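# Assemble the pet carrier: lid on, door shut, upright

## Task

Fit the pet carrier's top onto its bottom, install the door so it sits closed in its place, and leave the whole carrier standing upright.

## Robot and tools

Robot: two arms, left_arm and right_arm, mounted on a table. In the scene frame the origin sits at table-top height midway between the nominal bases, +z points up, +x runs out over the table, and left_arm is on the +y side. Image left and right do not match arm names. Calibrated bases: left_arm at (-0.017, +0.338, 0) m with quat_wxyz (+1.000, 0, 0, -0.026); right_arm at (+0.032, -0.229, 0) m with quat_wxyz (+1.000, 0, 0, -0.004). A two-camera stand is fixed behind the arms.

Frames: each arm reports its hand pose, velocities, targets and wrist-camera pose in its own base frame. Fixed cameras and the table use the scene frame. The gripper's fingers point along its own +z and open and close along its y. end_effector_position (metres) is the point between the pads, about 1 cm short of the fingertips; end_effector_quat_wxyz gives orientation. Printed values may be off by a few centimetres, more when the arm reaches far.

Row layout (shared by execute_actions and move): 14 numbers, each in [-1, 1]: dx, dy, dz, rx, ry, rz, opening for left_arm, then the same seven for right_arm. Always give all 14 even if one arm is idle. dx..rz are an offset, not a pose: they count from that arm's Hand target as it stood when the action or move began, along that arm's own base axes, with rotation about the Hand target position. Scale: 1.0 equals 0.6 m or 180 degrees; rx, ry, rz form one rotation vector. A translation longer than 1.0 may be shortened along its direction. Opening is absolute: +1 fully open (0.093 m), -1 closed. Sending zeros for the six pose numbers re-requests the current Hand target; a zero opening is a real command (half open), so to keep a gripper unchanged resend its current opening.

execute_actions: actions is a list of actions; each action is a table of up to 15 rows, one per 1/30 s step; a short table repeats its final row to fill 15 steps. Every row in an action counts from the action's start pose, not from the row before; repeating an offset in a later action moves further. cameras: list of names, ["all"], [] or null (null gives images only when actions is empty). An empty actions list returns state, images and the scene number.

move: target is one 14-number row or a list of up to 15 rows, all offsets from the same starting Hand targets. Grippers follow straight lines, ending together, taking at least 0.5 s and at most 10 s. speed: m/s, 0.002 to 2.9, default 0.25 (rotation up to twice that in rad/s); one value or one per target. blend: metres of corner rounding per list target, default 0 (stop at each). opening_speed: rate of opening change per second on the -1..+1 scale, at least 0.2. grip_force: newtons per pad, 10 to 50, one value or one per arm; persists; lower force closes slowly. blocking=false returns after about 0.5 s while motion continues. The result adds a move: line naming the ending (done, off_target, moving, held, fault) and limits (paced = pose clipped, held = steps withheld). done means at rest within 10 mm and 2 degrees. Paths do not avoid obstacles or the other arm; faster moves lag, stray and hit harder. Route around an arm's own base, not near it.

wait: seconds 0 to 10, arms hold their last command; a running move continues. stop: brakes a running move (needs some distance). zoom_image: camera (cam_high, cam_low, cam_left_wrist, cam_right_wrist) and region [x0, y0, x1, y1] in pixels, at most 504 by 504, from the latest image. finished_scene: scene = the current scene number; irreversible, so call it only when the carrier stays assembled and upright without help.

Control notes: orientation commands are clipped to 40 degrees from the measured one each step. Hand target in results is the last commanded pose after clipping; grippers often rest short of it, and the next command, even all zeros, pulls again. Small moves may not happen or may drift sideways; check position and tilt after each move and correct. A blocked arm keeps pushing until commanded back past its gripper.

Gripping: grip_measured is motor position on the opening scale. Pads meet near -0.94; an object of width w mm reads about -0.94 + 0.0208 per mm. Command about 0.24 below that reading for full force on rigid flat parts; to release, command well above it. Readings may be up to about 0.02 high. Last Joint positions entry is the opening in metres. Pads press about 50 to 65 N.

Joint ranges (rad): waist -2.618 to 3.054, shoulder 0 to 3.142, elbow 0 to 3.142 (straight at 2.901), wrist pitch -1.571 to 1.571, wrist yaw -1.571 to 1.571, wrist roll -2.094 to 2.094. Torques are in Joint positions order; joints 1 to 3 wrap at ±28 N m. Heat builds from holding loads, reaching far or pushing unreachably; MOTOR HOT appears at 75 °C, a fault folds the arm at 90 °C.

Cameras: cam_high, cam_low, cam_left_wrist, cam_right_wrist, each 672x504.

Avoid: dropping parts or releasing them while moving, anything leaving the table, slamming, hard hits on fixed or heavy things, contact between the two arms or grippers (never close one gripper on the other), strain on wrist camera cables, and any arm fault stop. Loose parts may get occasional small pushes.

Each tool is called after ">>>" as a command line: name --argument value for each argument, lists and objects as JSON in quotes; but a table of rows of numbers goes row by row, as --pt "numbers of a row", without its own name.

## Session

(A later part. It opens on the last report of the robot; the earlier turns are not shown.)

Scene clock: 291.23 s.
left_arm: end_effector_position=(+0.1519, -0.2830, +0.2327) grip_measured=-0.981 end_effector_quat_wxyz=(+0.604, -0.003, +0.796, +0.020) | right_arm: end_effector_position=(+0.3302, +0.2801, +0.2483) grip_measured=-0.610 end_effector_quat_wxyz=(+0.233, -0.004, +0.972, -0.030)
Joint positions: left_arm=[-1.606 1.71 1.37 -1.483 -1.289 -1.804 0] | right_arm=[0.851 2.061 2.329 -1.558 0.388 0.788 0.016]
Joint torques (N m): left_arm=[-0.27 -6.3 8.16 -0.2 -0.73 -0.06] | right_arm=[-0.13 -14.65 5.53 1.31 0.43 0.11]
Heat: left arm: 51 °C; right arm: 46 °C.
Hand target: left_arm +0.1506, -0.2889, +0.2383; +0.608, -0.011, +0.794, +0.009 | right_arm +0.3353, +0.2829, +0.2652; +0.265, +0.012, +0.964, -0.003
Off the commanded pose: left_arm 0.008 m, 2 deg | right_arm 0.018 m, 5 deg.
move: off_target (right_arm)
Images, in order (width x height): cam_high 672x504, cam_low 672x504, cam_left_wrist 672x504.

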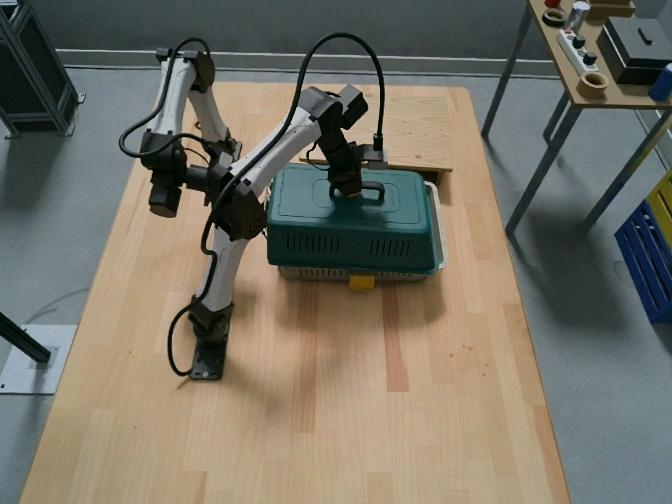

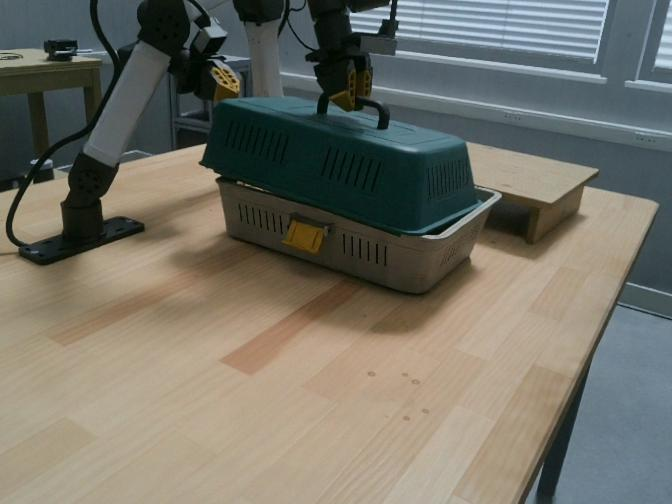

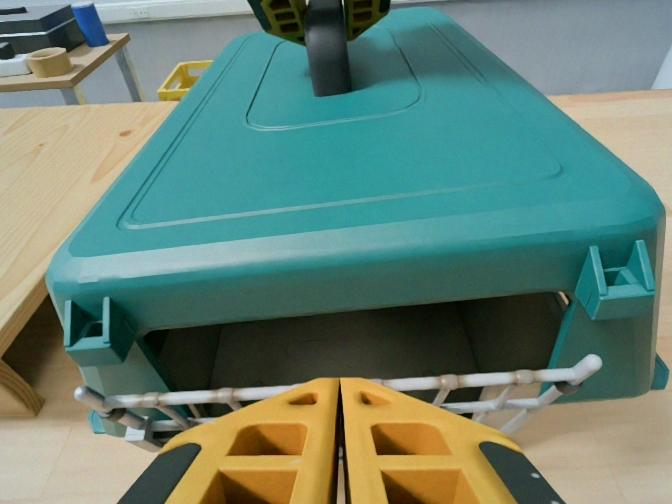

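>>> move --target '[0,0,0,0,0,0.0,-1,0.0,0.0,0.03,0.0,-0.004,-0.003,-0.85]' --speed 0.06 --cameras '["cam_left_wrist","cam_high","cam_low"]'

>>> zoom_image --camera "cam_low" --region '[200, 50, 530, 300]'

>>> zoom_image --camera "cam_high" --region '[250, 140, 460, 300]'

Scene clock: 298.10 s.
left_arm: end_effector_position=(+0.1519, -0.2830, +0.2327) grip_measured=-0.981 end_effector_quat_wxyz=(+0.604, -0.003, +0.796, +0.020) | right_arm: end_effector_position=(+0.3298, +0.2797, +0.2633) grip_measured=-0.610 end_effector_quat_wxyz=(+0.243, +0.004, +0.970, -0.017)
Joint positions: left_arm=[-1.606 1.71 1.37 -1.483 -1.289 -1.804 0] | right_arm=[0.851 2.062 2.39 -1.587 0.387 0.797 0.016]
Joint torques (N m): left_arm=[-0.27 -6.27 8.14 -0.23 -0.69 -0.07] | right_arm=[0.32 -11.77 10.48 1.03 0.58 0.06]
Heat: left arm: 51 °C; right arm: 47 °C.
Hand target: left_arm +0.1506, -0.2889, +0.2383; +0.608, -0.011, +0.794, +0.009 | right_arm +0.3353, +0.2829, +0.2832; +0.271, +0.017, +0.963, -0.004
Off the commanded pose: left_arm 0.008 m, 2 deg | right_arm 0.021 m, 4 deg.
joint read past its limit (right arm) — joint 4 (wrist pitch), lower limit.
joint sent to its limit (right arm) — joint 4 (wrist pitch), lower limit. The joint targets still meet the commanded pose.
move: off_target (right_arm)
Images, in order (width x height): cam_high 672x504, cam_low 672x504, cam_left_wrist 672x504.

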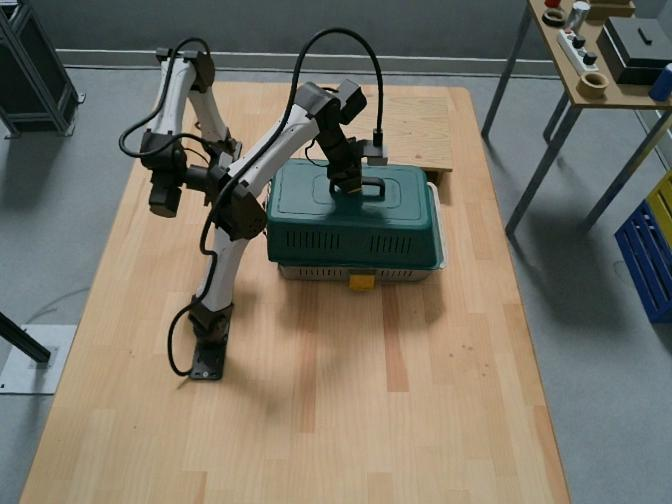

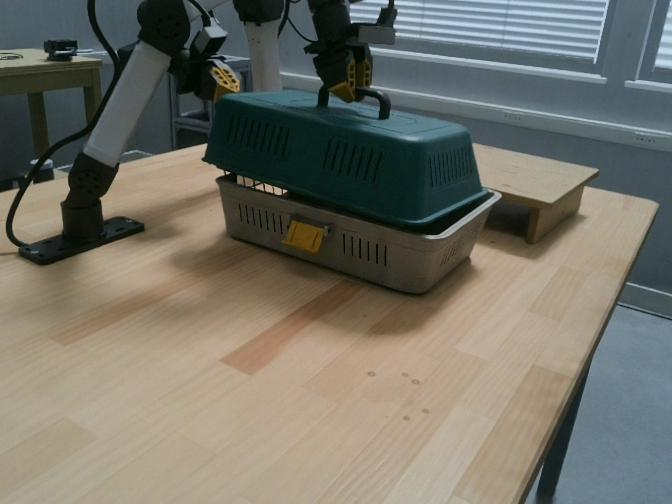

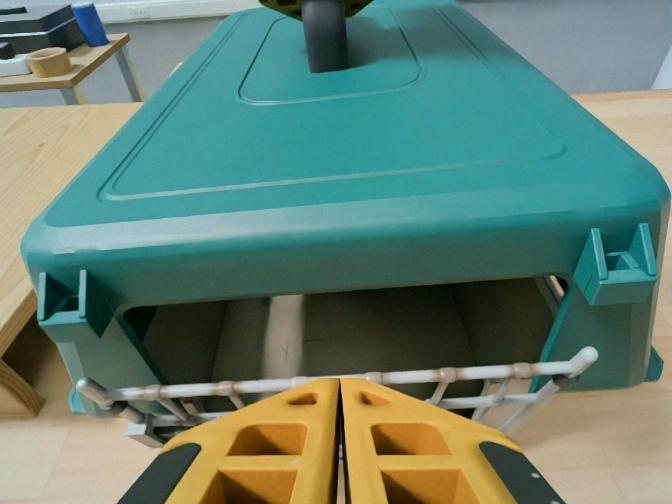

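Scaled by 1.527 from the camera's 672x504 image, which has a finer 960x720 frame.

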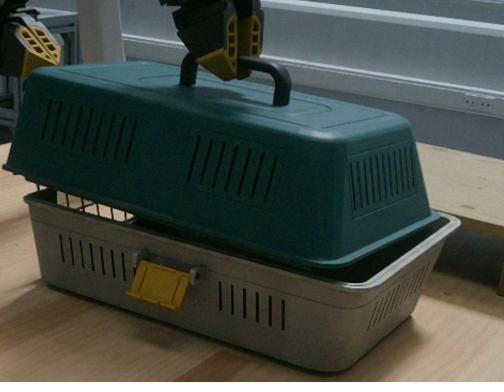

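Scaled by 2.400 from the camera's 672x504 image, which has a finer 960x720 frame.

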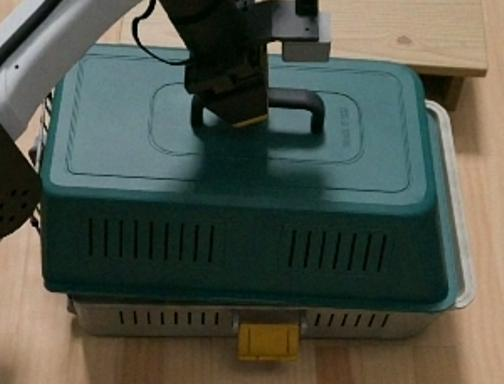

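>>> move --target '[0,0,0,0,0,0.0,-1,0.017,0.0,0.015,0.0,-0.012,0,-0.85]' --speed 0.06 --cameras '["cam_left_wrist","cam_high","cam_low"]'

>>> zoom_image --camera "cam_low" --region '[200, 50, 530, 300]'

>>> zoom_image --camera "cam_high" --region '[250, 140, 460, 300]'

Scene clock: 302.83 s.
left_arm: end_effector_position=(+0.1519, -0.2830, +0.2327) grip_measured=-0.981 end_effector_quat_wxyz=(+0.604, -0.003, +0.796, +0.020) | right_arm: end_effector_position=(+0.3363, +0.2833, +0.2712) grip_measured=-0.610 end_effector_quat_wxyz=(+0.259, +0.008, +0.966, -0.011)
Joint positions: left_arm=[-1.606 1.71 1.37 -1.483 -1.289 -1.804 0] | right_arm=[0.851 2.085 2.449 -1.591 0.403 0.796 0.016]
Joint torques (N m): left_arm=[-0.31 -6.23 8.23 -0.22 -0.7 -0.05] | right_arm=[-0.49 -11.77 10.62 1.13 0.67 -0.16]
Heat: left arm: 51 °C; right arm: 48 °C.
Hand target: left_arm +0.1506, -0.2889, +0.2383; +0.608, -0.011, +0.794, +0.009 | right_arm +0.3455, +0.2829, +0.2921; +0.289, +0.017, +0.957, -0.004
Off the commanded pose: left_arm 0.008 m, 2 deg | right_arm 0.023 m, 4 deg.
joint read past its limit (right arm) — joint 4 (wrist pitch), lower limit.
joint sent to its limit (right arm) — joint 4 (wrist pitch), lower limit. The joint targets still meet the commanded pose.
move: off_target (right_arm)
Images, in order (width x height): cam_high 672x504, cam_low 672x504, cam_left_wrist 672x504.

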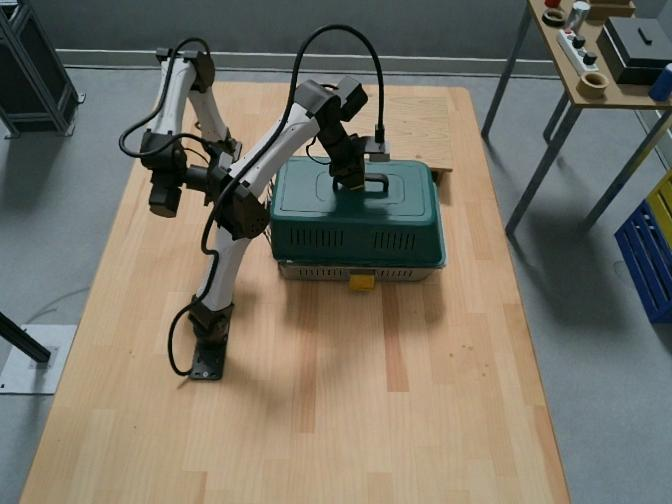

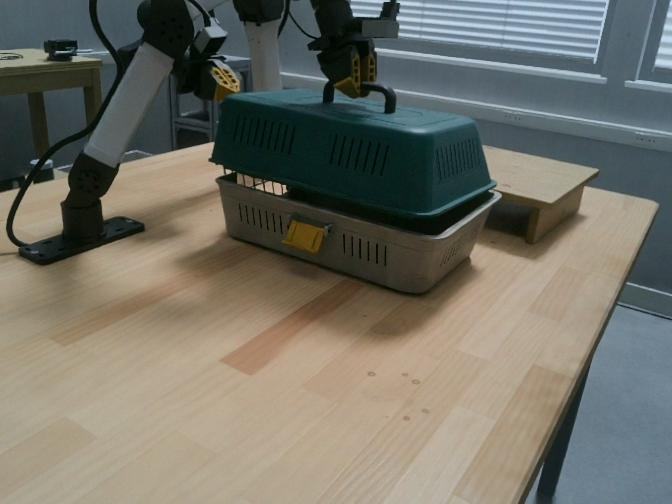

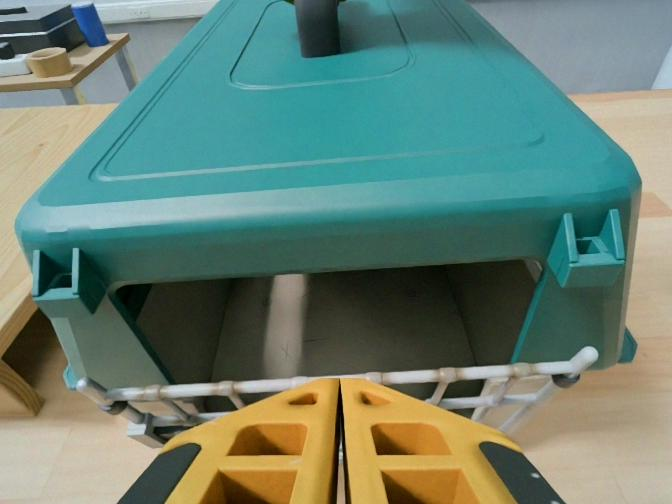

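Scaled by 1.527 from the camera's 672x504 image, which has a finer 960x720 frame.

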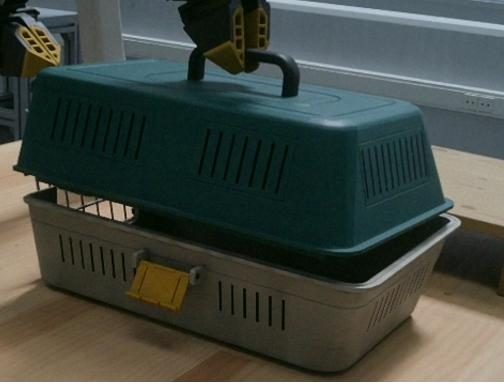

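Scaled by 2.400 from the camera's 672x504 image, which has a finer 960x720 frame.

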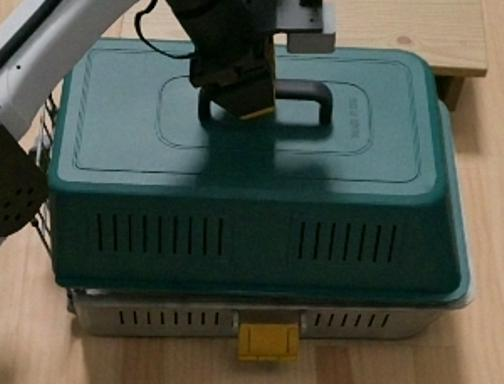

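>>> move --target '[0,0,0,0,0,0.0,-1,0.01,0.0,-0.035,0.0,-0.008,-0.004,-0.85]' --speed 0.03 --cameras '["cam_left_wrist","cam_high","cam_low"]'

>>> zoom_image --camera "cam_low" --region '[200, 50, 530, 300]'

>>> zoom_image --camera "cam_high" --region '[250, 140, 460, 300]'

Scene clock: 319.80 s.
left_arm: end_effector_position=(+0.1519, -0.2830, +0.2327) grip_measured=-0.981 end_effector_quat_wxyz=(+0.604, -0.003, +0.796, +0.020) | right_arm: end_effector_position=(+0.3403, +0.2821, +0.2564) grip_measured=-0.610 end_effector_quat_wxyz=(+0.258, +0.010, +0.966, -0.017)
Joint positions: left_arm=[-1.606 1.71 1.37 -1.483 -1.289 -1.804 0] | right_arm=[0.844 2.054 2.332 -1.513 0.409 0.794 0.016]
Joint torques (N m): left_arm=[-0.35 -6.19 8.35 -0.21 -0.72 -0.1] | right_arm=[-0.18 -13.49 5.19 1.52 0.82 -0.02]
Heat: left arm: 52 °C; right arm: 50 °C.
Hand target: left_arm +0.1506, -0.2889, +0.2383; +0.608, -0.011, +0.794, +0.009 | right_arm +0.3515, +0.2829, +0.2710; +0.300, +0.023, +0.953, -0.006
Off the commanded pose: left_arm 0.008 m, 2 deg | right_arm 0.018 m, 5 deg.
move: off_target (right_arm)
Images, in order (width x height): cam_high 672x504, cam_low 672x504, cam_left_wrist 672x504.

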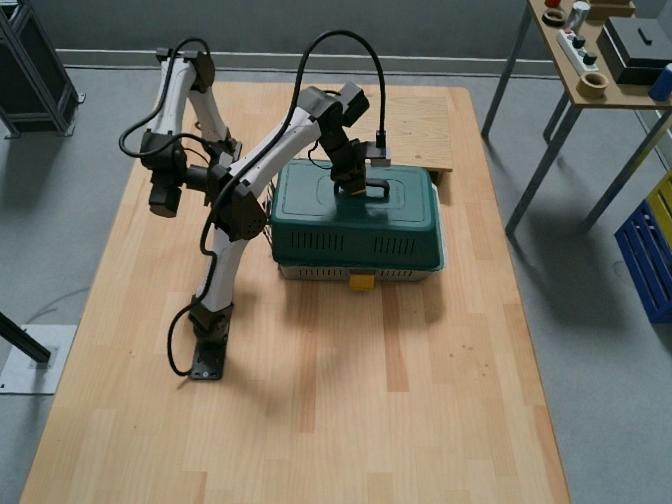

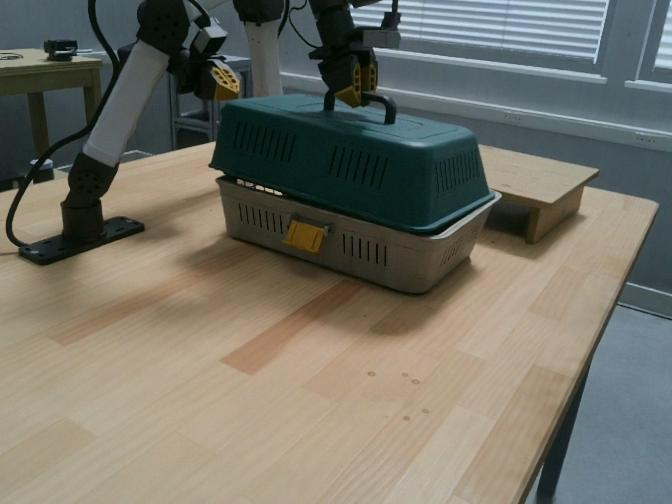

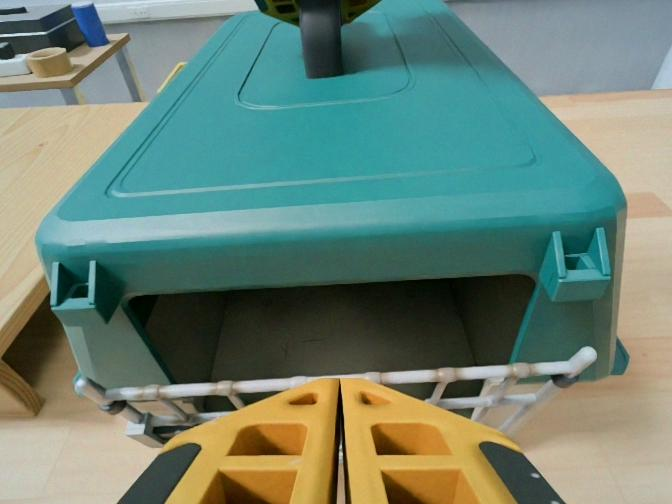

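Scaled by 1.527 from the camera's 672x504 image, which has a finer 960x720 frame.

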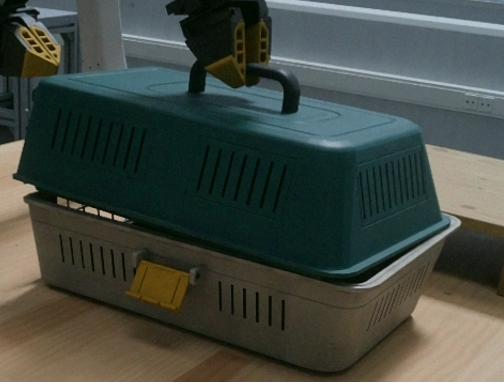

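Scaled by 2.400 from the camera's 672x504 image, which has a finer 960x720 frame.

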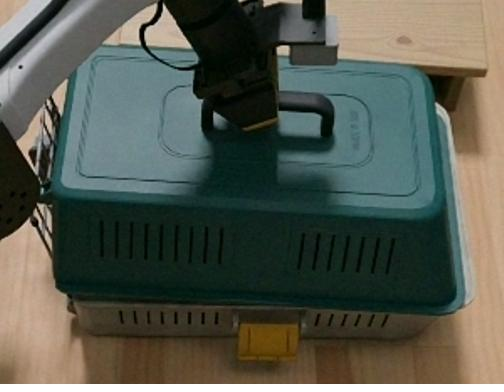

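>>> move --target '[0,0,0,0,0,0.0,-1,0.012,0.0,0.005,0.0,-0.02,-0.004,-0.85]' --speed 0.03 --cameras '["cam_left_wrist","cam_high","cam_low"]'

>>> zoom_image --camera "cam_low" --region '[200, 50, 530, 300]'

>>> zoom_image --camera "cam_high" --region '[250, 140, 460, 300]'

Scene clock: 325.30 s.
left_arm: end_effector_position=(+0.1519, -0.2830, +0.2327) grip_measured=-0.981 end_effector_quat_wxyz=(+0.604, -0.003, +0.796, +0.020) | right_arm: end_effector_position=(+0.3424, +0.2799, +0.2570) grip_measured=-0.610 end_effector_quat_wxyz=(+0.272, +0.013, +0.962, -0.018)
Joint positions: left_arm=[-1.606 1.71 1.37 -1.483 -1.289 -1.804 0] | right_arm=[0.846 2.022 2.272 -1.466 0.433 0.793 0.016]
Joint torques (N m): left_arm=[-0.28 -6.27 8.17 -0.23 -0.69 -0.08] | right_arm=[0.13 -13 5.35 1.77 1.08 -0.01]
Heat: left arm: 52 °C; right arm: 49 °C.
Hand target: left_arm +0.1506, -0.2889, +0.2383; +0.608, -0.011, +0.794, +0.009 | right_arm +0.3588, +0.2829, +0.2742; +0.330, +0.029, +0.943, -0.007
Off the commanded pose: left_arm 0.008 m, 2 deg | right_arm 0.024 m, 7 deg.
move: off_target (right_arm)
Images, in order (width x height): cam_high 672x504, cam_low 672x504, cam_left_wrist 672x504.

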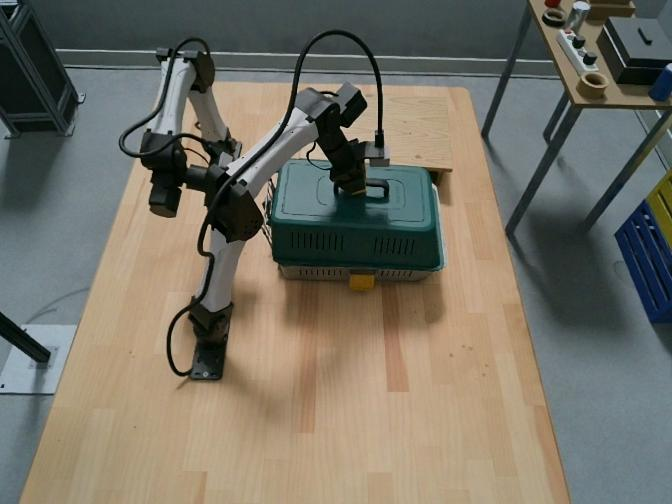

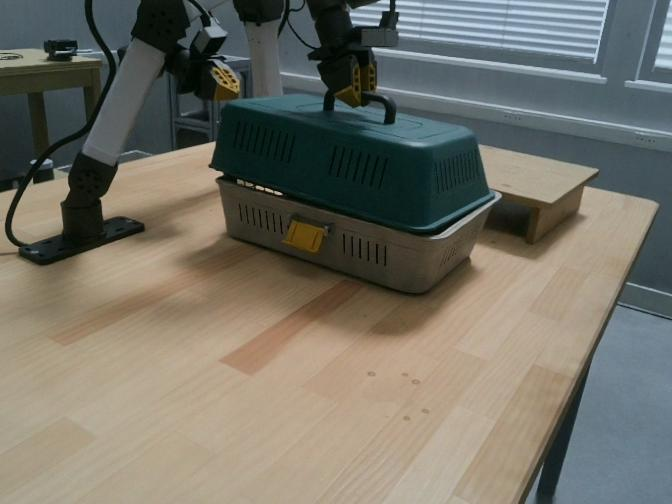

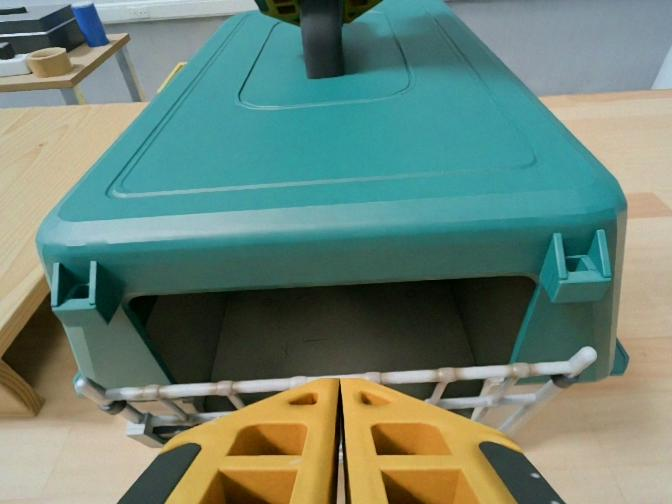

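Scaled by 1.527 from the camera's 672x504 image, which has a finer 960x720 frame.

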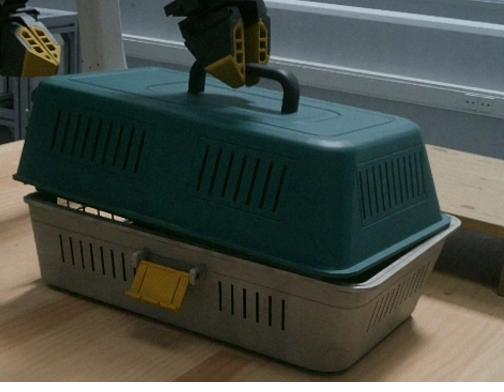

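Scaled by 2.400 from the camera's 672x504 image, which has a finer 960x720 frame.

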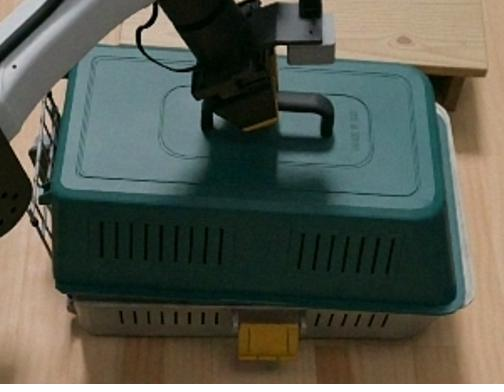

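>>> move --target '[0,0,0,0,0,0.0,-1,0.0,0.0,0.05,0.0,0.012,0.008,-0.85]' --speed 0.06 --cameras '["all"]'

>>> zoom_image --camera "cam_low" --region '[200, 50, 530, 300]'

>>> zoom_image --camera "cam_high" --region '[250, 140, 460, 300]'

Scene clock: 329.20 s.
left_arm: end_effector_position=(+0.1519, -0.2830, +0.2327) grip_measured=-0.981 end_effector_quat_wxyz=(+0.604, -0.003, +0.796, +0.020) | right_arm: end_effector_position=(+0.3502, +0.2836, +0.2827) grip_measured=-0.610 end_effector_quat_wxyz=(+0.286, +0.006, +0.958, -0.013)
Joint positions: left_arm=[-1.606 1.71 1.37 -1.483 -1.289 -1.804 0] | right_arm=[0.841 2.124 2.539 -1.595 0.441 0.764 0.016]
Joint torques (N m): left_arm=[-0.35 -6.17 8.12 -0.24 -0.74 -0.09] | right_arm=[-0.69 -12.16 10.26 1.25 0.59 -0.15]
Heat: left arm: 52 °C; right arm: 49 °C.
Hand target: left_arm +0.1506, -0.2889, +0.2383; +0.608, -0.011, +0.794, +0.009 | right_arm +0.3587, +0.2829, +0.3041; +0.313, +0.017, +0.950, -0.003
Off the commanded pose: left_arm 0.008 m, 2 deg | right_arm 0.023 m, 4 deg.
joint read past its limit (right arm) — joint 4 (wrist pitch), lower limit.
joint sent to its limit (right arm) — joint 4 (wrist pitch), lower limit. The joint targets still meet the commanded pose.
move: off_target (right_arm)

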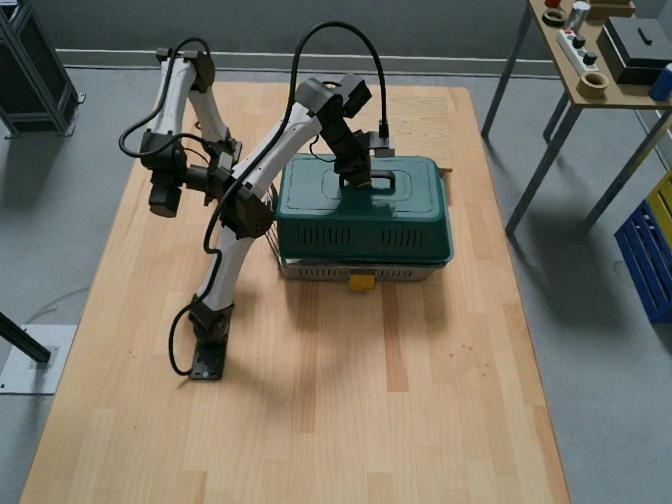

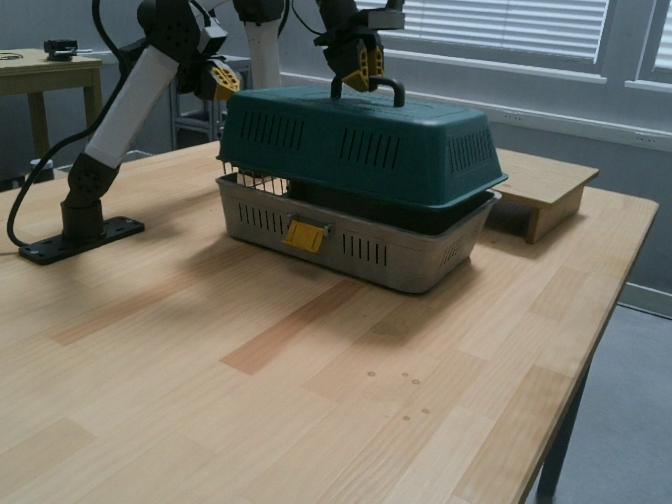

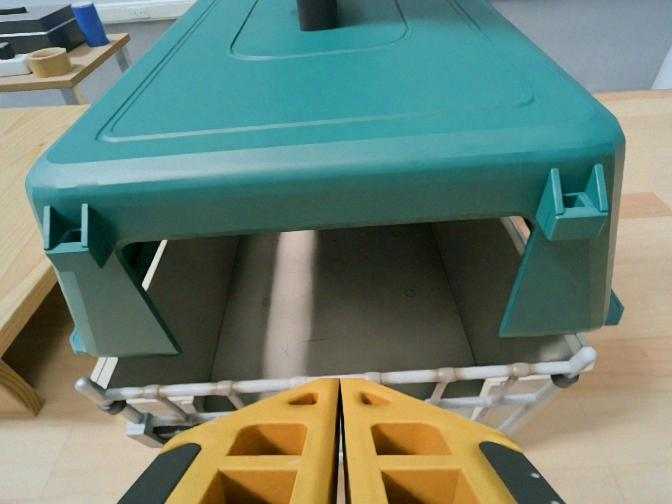

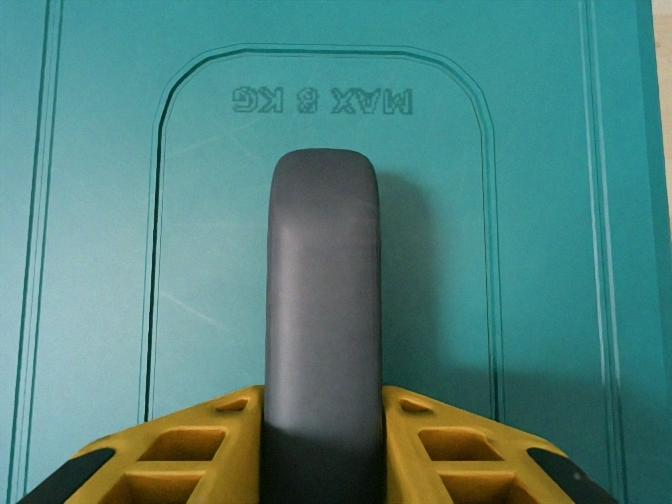

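Scaled by 1.527 from the camera's 672x504 image, which has a finer 960x720 frame.

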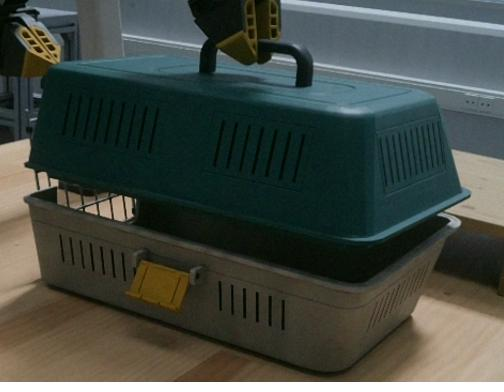

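Scaled by 2.400 from the camera's 672x504 image, which has a finer 960x720 frame.

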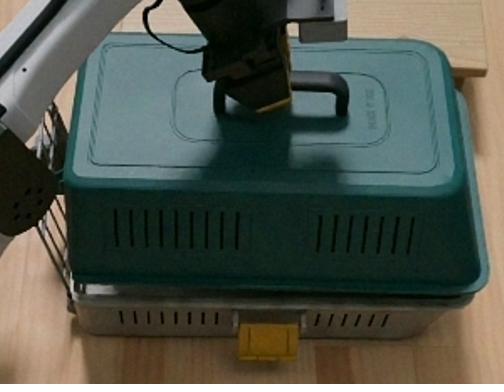

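>>> move --pt "0.0407 -0.04 -0.06 0 0 0.0 -1 0.0 0.0 0.0 0.0 0.0 0.0 -0.85" --pt "0.1 -0.04 -0.06 0 0 0.0 -1 0.0 0.0 0.0 0.0 0.0 0.0 -0.85" --speed 0.05 --cameras '["cam_left_wrist","cam_high","cam_low"]'

>>> zoom_image --camera "cam_high" --region '[220, 140, 340, 290]'

Scene clock: 347.33 s.
left_arm: end_effector_position=(+0.2095, -0.3153, +0.1900) grip_measured=-0.981 end_effector_quat_wxyz=(+0.605, +0.004, +0.796, +0.030) | right_arm: end_effector_position=(+0.3502, +0.2836, +0.2827) grip_measured=-0.610 end_effector_quat_wxyz=(+0.286, +0.006, +0.958, -0.013)
Joint positions: left_arm=[-1.425 1.717 1.193 -0.697 -1.284 -1.152 0] | right_arm=[0.841 2.124 2.539 -1.595 0.441 0.764 0.016]
Joint torques (N m): left_arm=[0.57 -11.7 5.52 1.11 -0.58 0.23] | right_arm=[-0.69 -12.12 10.29 1.25 0.59 -0.15]
Heat: left arm: 53 °C; right arm: 52 °C.
Hand target: left_arm +0.2106, -0.3129, +0.2023; +0.608, -0.011, +0.794, +0.009 | right_arm +0.3587, +0.2829, +0.3041; +0.313, +0.017, +0.950, -0.003
Off the commanded pose: left_arm 0.013 m, 3 deg | right_arm 0.023 m, 4 deg.
joint read past its limit (right arm) — joint 4 (wrist pitch), lower limit.
joint sent to its limit (right arm) — joint 4 (wrist pitch), lower limit. The joint targets still meet the commanded pose.
move: off_target (left_arm, right_arm)
Images, in order (width x height): cam_high 672x504, cam_low 672x504, cam_left_wrist 672x504.

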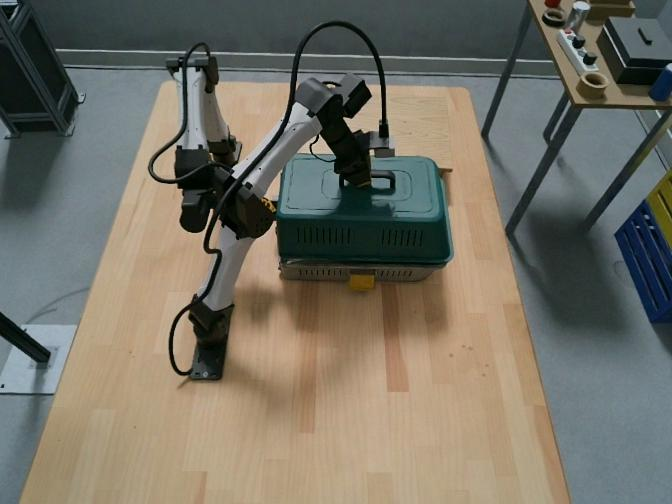

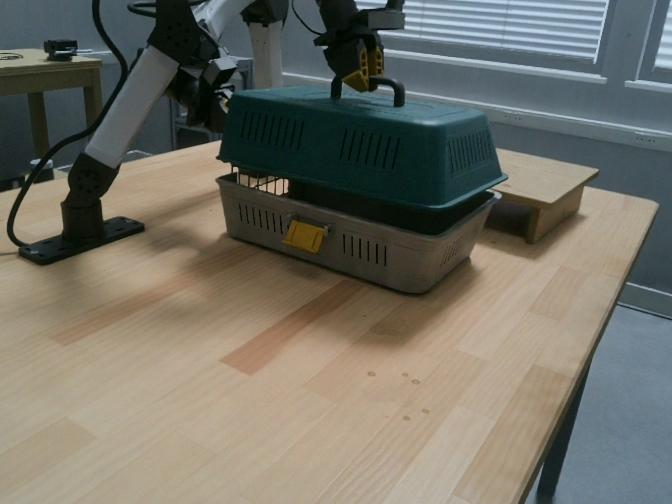

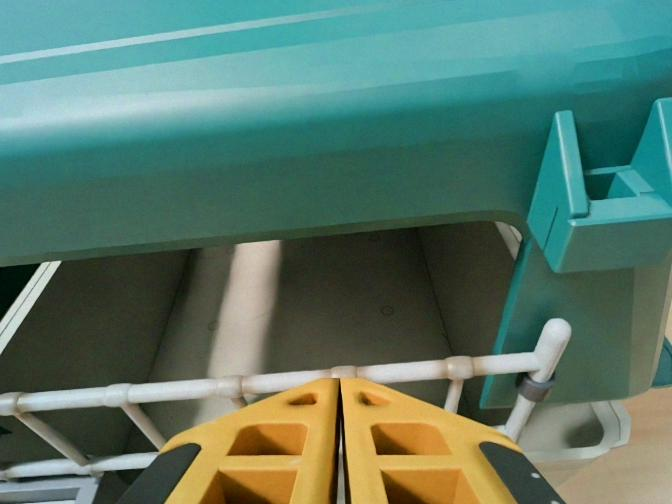

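Scaled by 3.360 from the camera's 672x504 image, which has a finer 960x720 frame.

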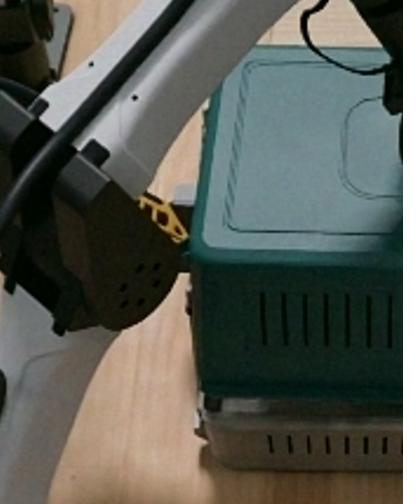

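>>> move --target '[0.011,0,0,0,0,0.0,-1,-0.006,0.0,-0.04,0.0,0.0,0.0,-0.85]' --speed 0.03 --cameras '["cam_left_wrist","cam_high","cam_low"]'

>>> zoom_image --camera "cam_high" --region '[250, 140, 460, 300]'

>>> zoom_image --camera "cam_low" --region '[200, 50, 530, 300]'

Scene clock: 354.27 s.
left_arm: end_effector_position=(+0.2130, -0.3151, +0.1895) grip_measured=-0.981 end_effector_quat_wxyz=(+0.604, +0.011, +0.796, +0.032) | right_arm: end_effector_position=(+0.3526, +0.2852, +0.2606) grip_measured=-0.610 end_effector_quat_wxyz=(+0.281, +0.006, +0.959, -0.018)
Joint positions: left_arm=[-1.414 1.705 1.174 -0.642 -1.276 -1.09 0] | right_arm=[0.84 2.068 2.349 -1.476 0.442 0.767 0.016]
Joint torques (N m): left_arm=[1.17 -11.45 5.7 1.32 -0.6 0.24] | right_arm=[-0.01 -15.25 5.67 1.32 0.6 -0.01]
Heat: left arm: 53 °C; right arm: 52 °C.
Hand target: left_arm +0.2172, -0.3129, +0.2023; +0.608, -0.011, +0.794, +0.009 | right_arm +0.3552, +0.2828, +0.2802; +0.313, +0.017, +0.950, -0.003
Off the commanded pose: left_arm 0.014 m, 4 deg | right_arm 0.020 m, 4 deg.
move: off_target (left_arm, right_arm)
Images, in order (width x height): cam_high 672x504, cam_low 672x504, cam_left_wrist 672x504.

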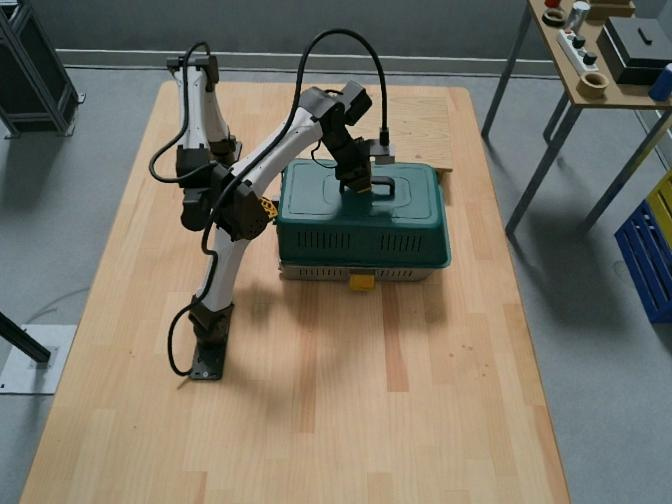

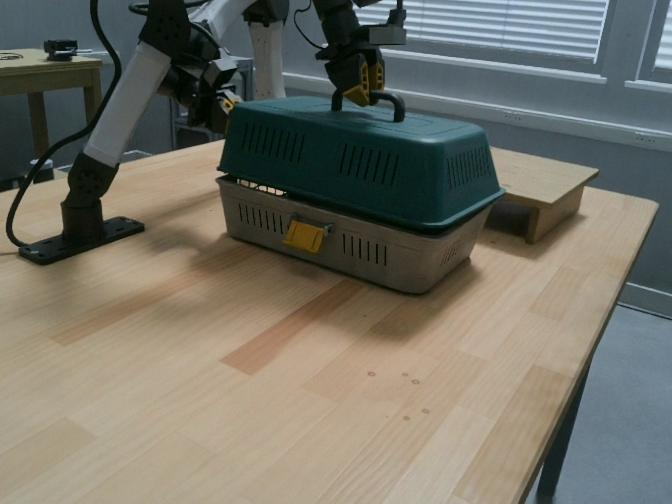

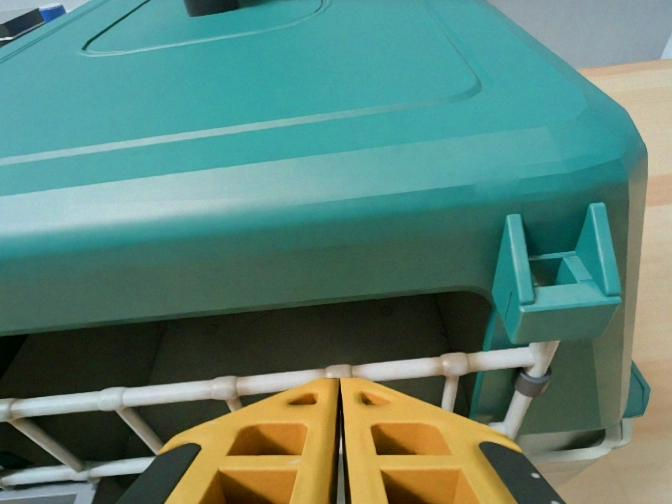

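Scaled by 2.400 from the camera's 672x504 image, which has a finer 960x720 frame.

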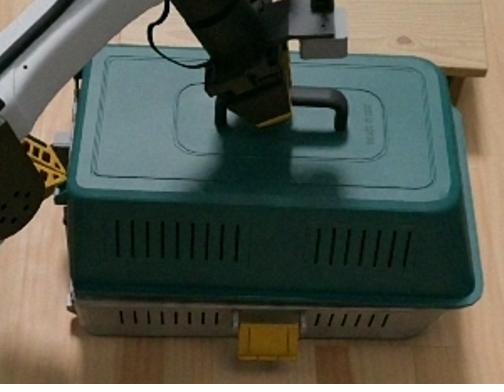

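Scaled by 1.527 from the camera's 672x504 image, which has a finer 960x720 frame.

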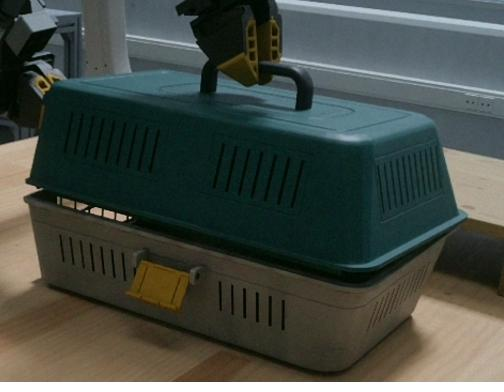

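>>> move --target '[0.009,0,0,0,0,0.0,-1,-0.009,0.0,-0.003,0.0,0.0,0.0,-0.85]' --speed 0.03 --cameras '["cam_left_wrist","cam_high","cam_low"]'

>>> zoom_image --camera "cam_high" --region '[250, 140, 460, 300]'

>>> zoom_image --camera "cam_left_wrist" --region '[440, 190, 660, 440]'

Scene clock: 360.50 s.
left_arm: end_effector_position=(+0.2141, -0.3151, +0.1894) grip_measured=-0.981 end_effector_quat_wxyz=(+0.603, +0.019, +0.797, +0.035) | right_arm: end_effector_position=(+0.3524, +0.2852, +0.2602) grip_measured=-0.610 end_effector_quat_wxyz=(+0.286, +0.008, +0.958, -0.013)
Joint positions: left_arm=[-1.41 1.696 1.162 -0.613 -1.27 -1.049 0] | right_arm=[0.84 2.044 2.305 -1.441 0.441 0.767 0.016]
Joint torques (N m): left_arm=[2 -11.12 6 1.57 -0.56 0.26] | right_arm=[0.91 -15.15 5.6 1.18 0.64 0.08]
Heat: left arm: 53 °C; right arm: 51 °C.
Hand target: left_arm +0.2226, -0.3129, +0.2022; +0.608, -0.011, +0.794, +0.009 | right_arm +0.3498, +0.2829, +0.2784; +0.313, +0.017, +0.950, -0.003
Off the commanded pose: left_arm 0.016 m, 5 deg | right_arm 0.019 m, 4 deg.
move: off_target (left_arm, right_arm)
Images, in order (width x height): cam_high 672x504, cam_low 672x504, cam_left_wrist 672x504.

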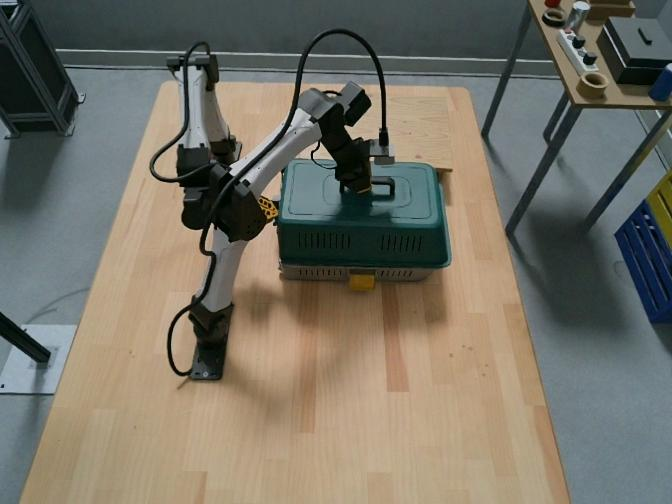

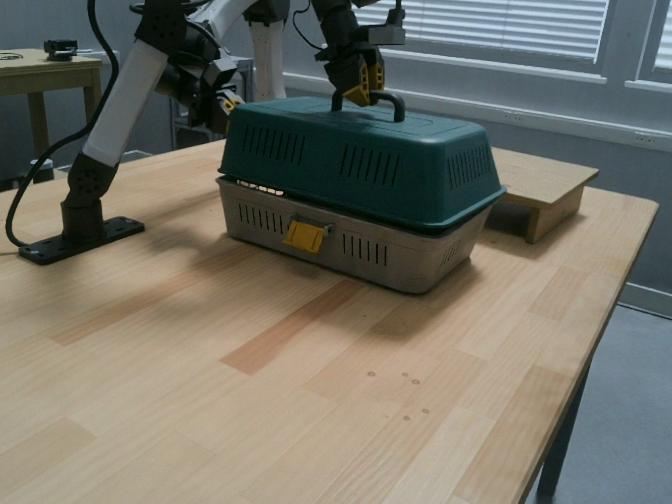

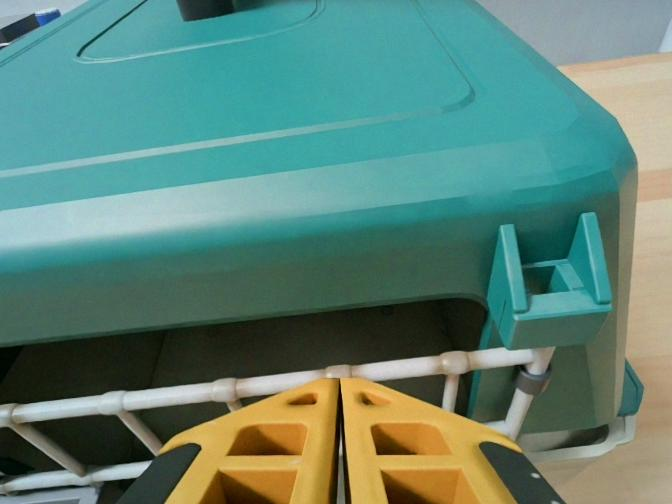

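Scaled by 2.400 from the camera's 672x504 image, which has a finer 960x720 frame.

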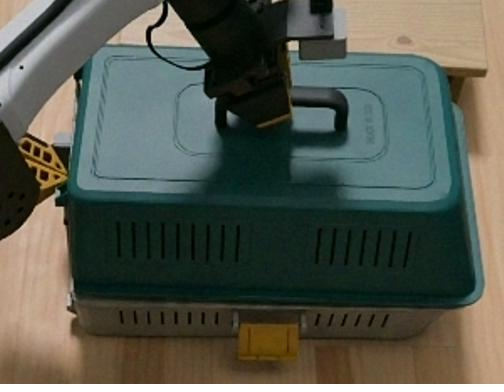

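Scaled by 2.016 from the camera's 672x504 image, which has a finer 960x720 frame.

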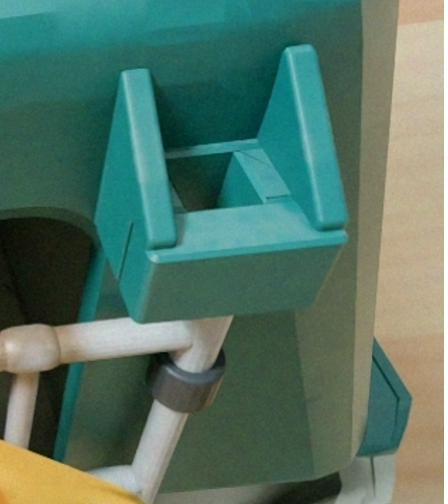

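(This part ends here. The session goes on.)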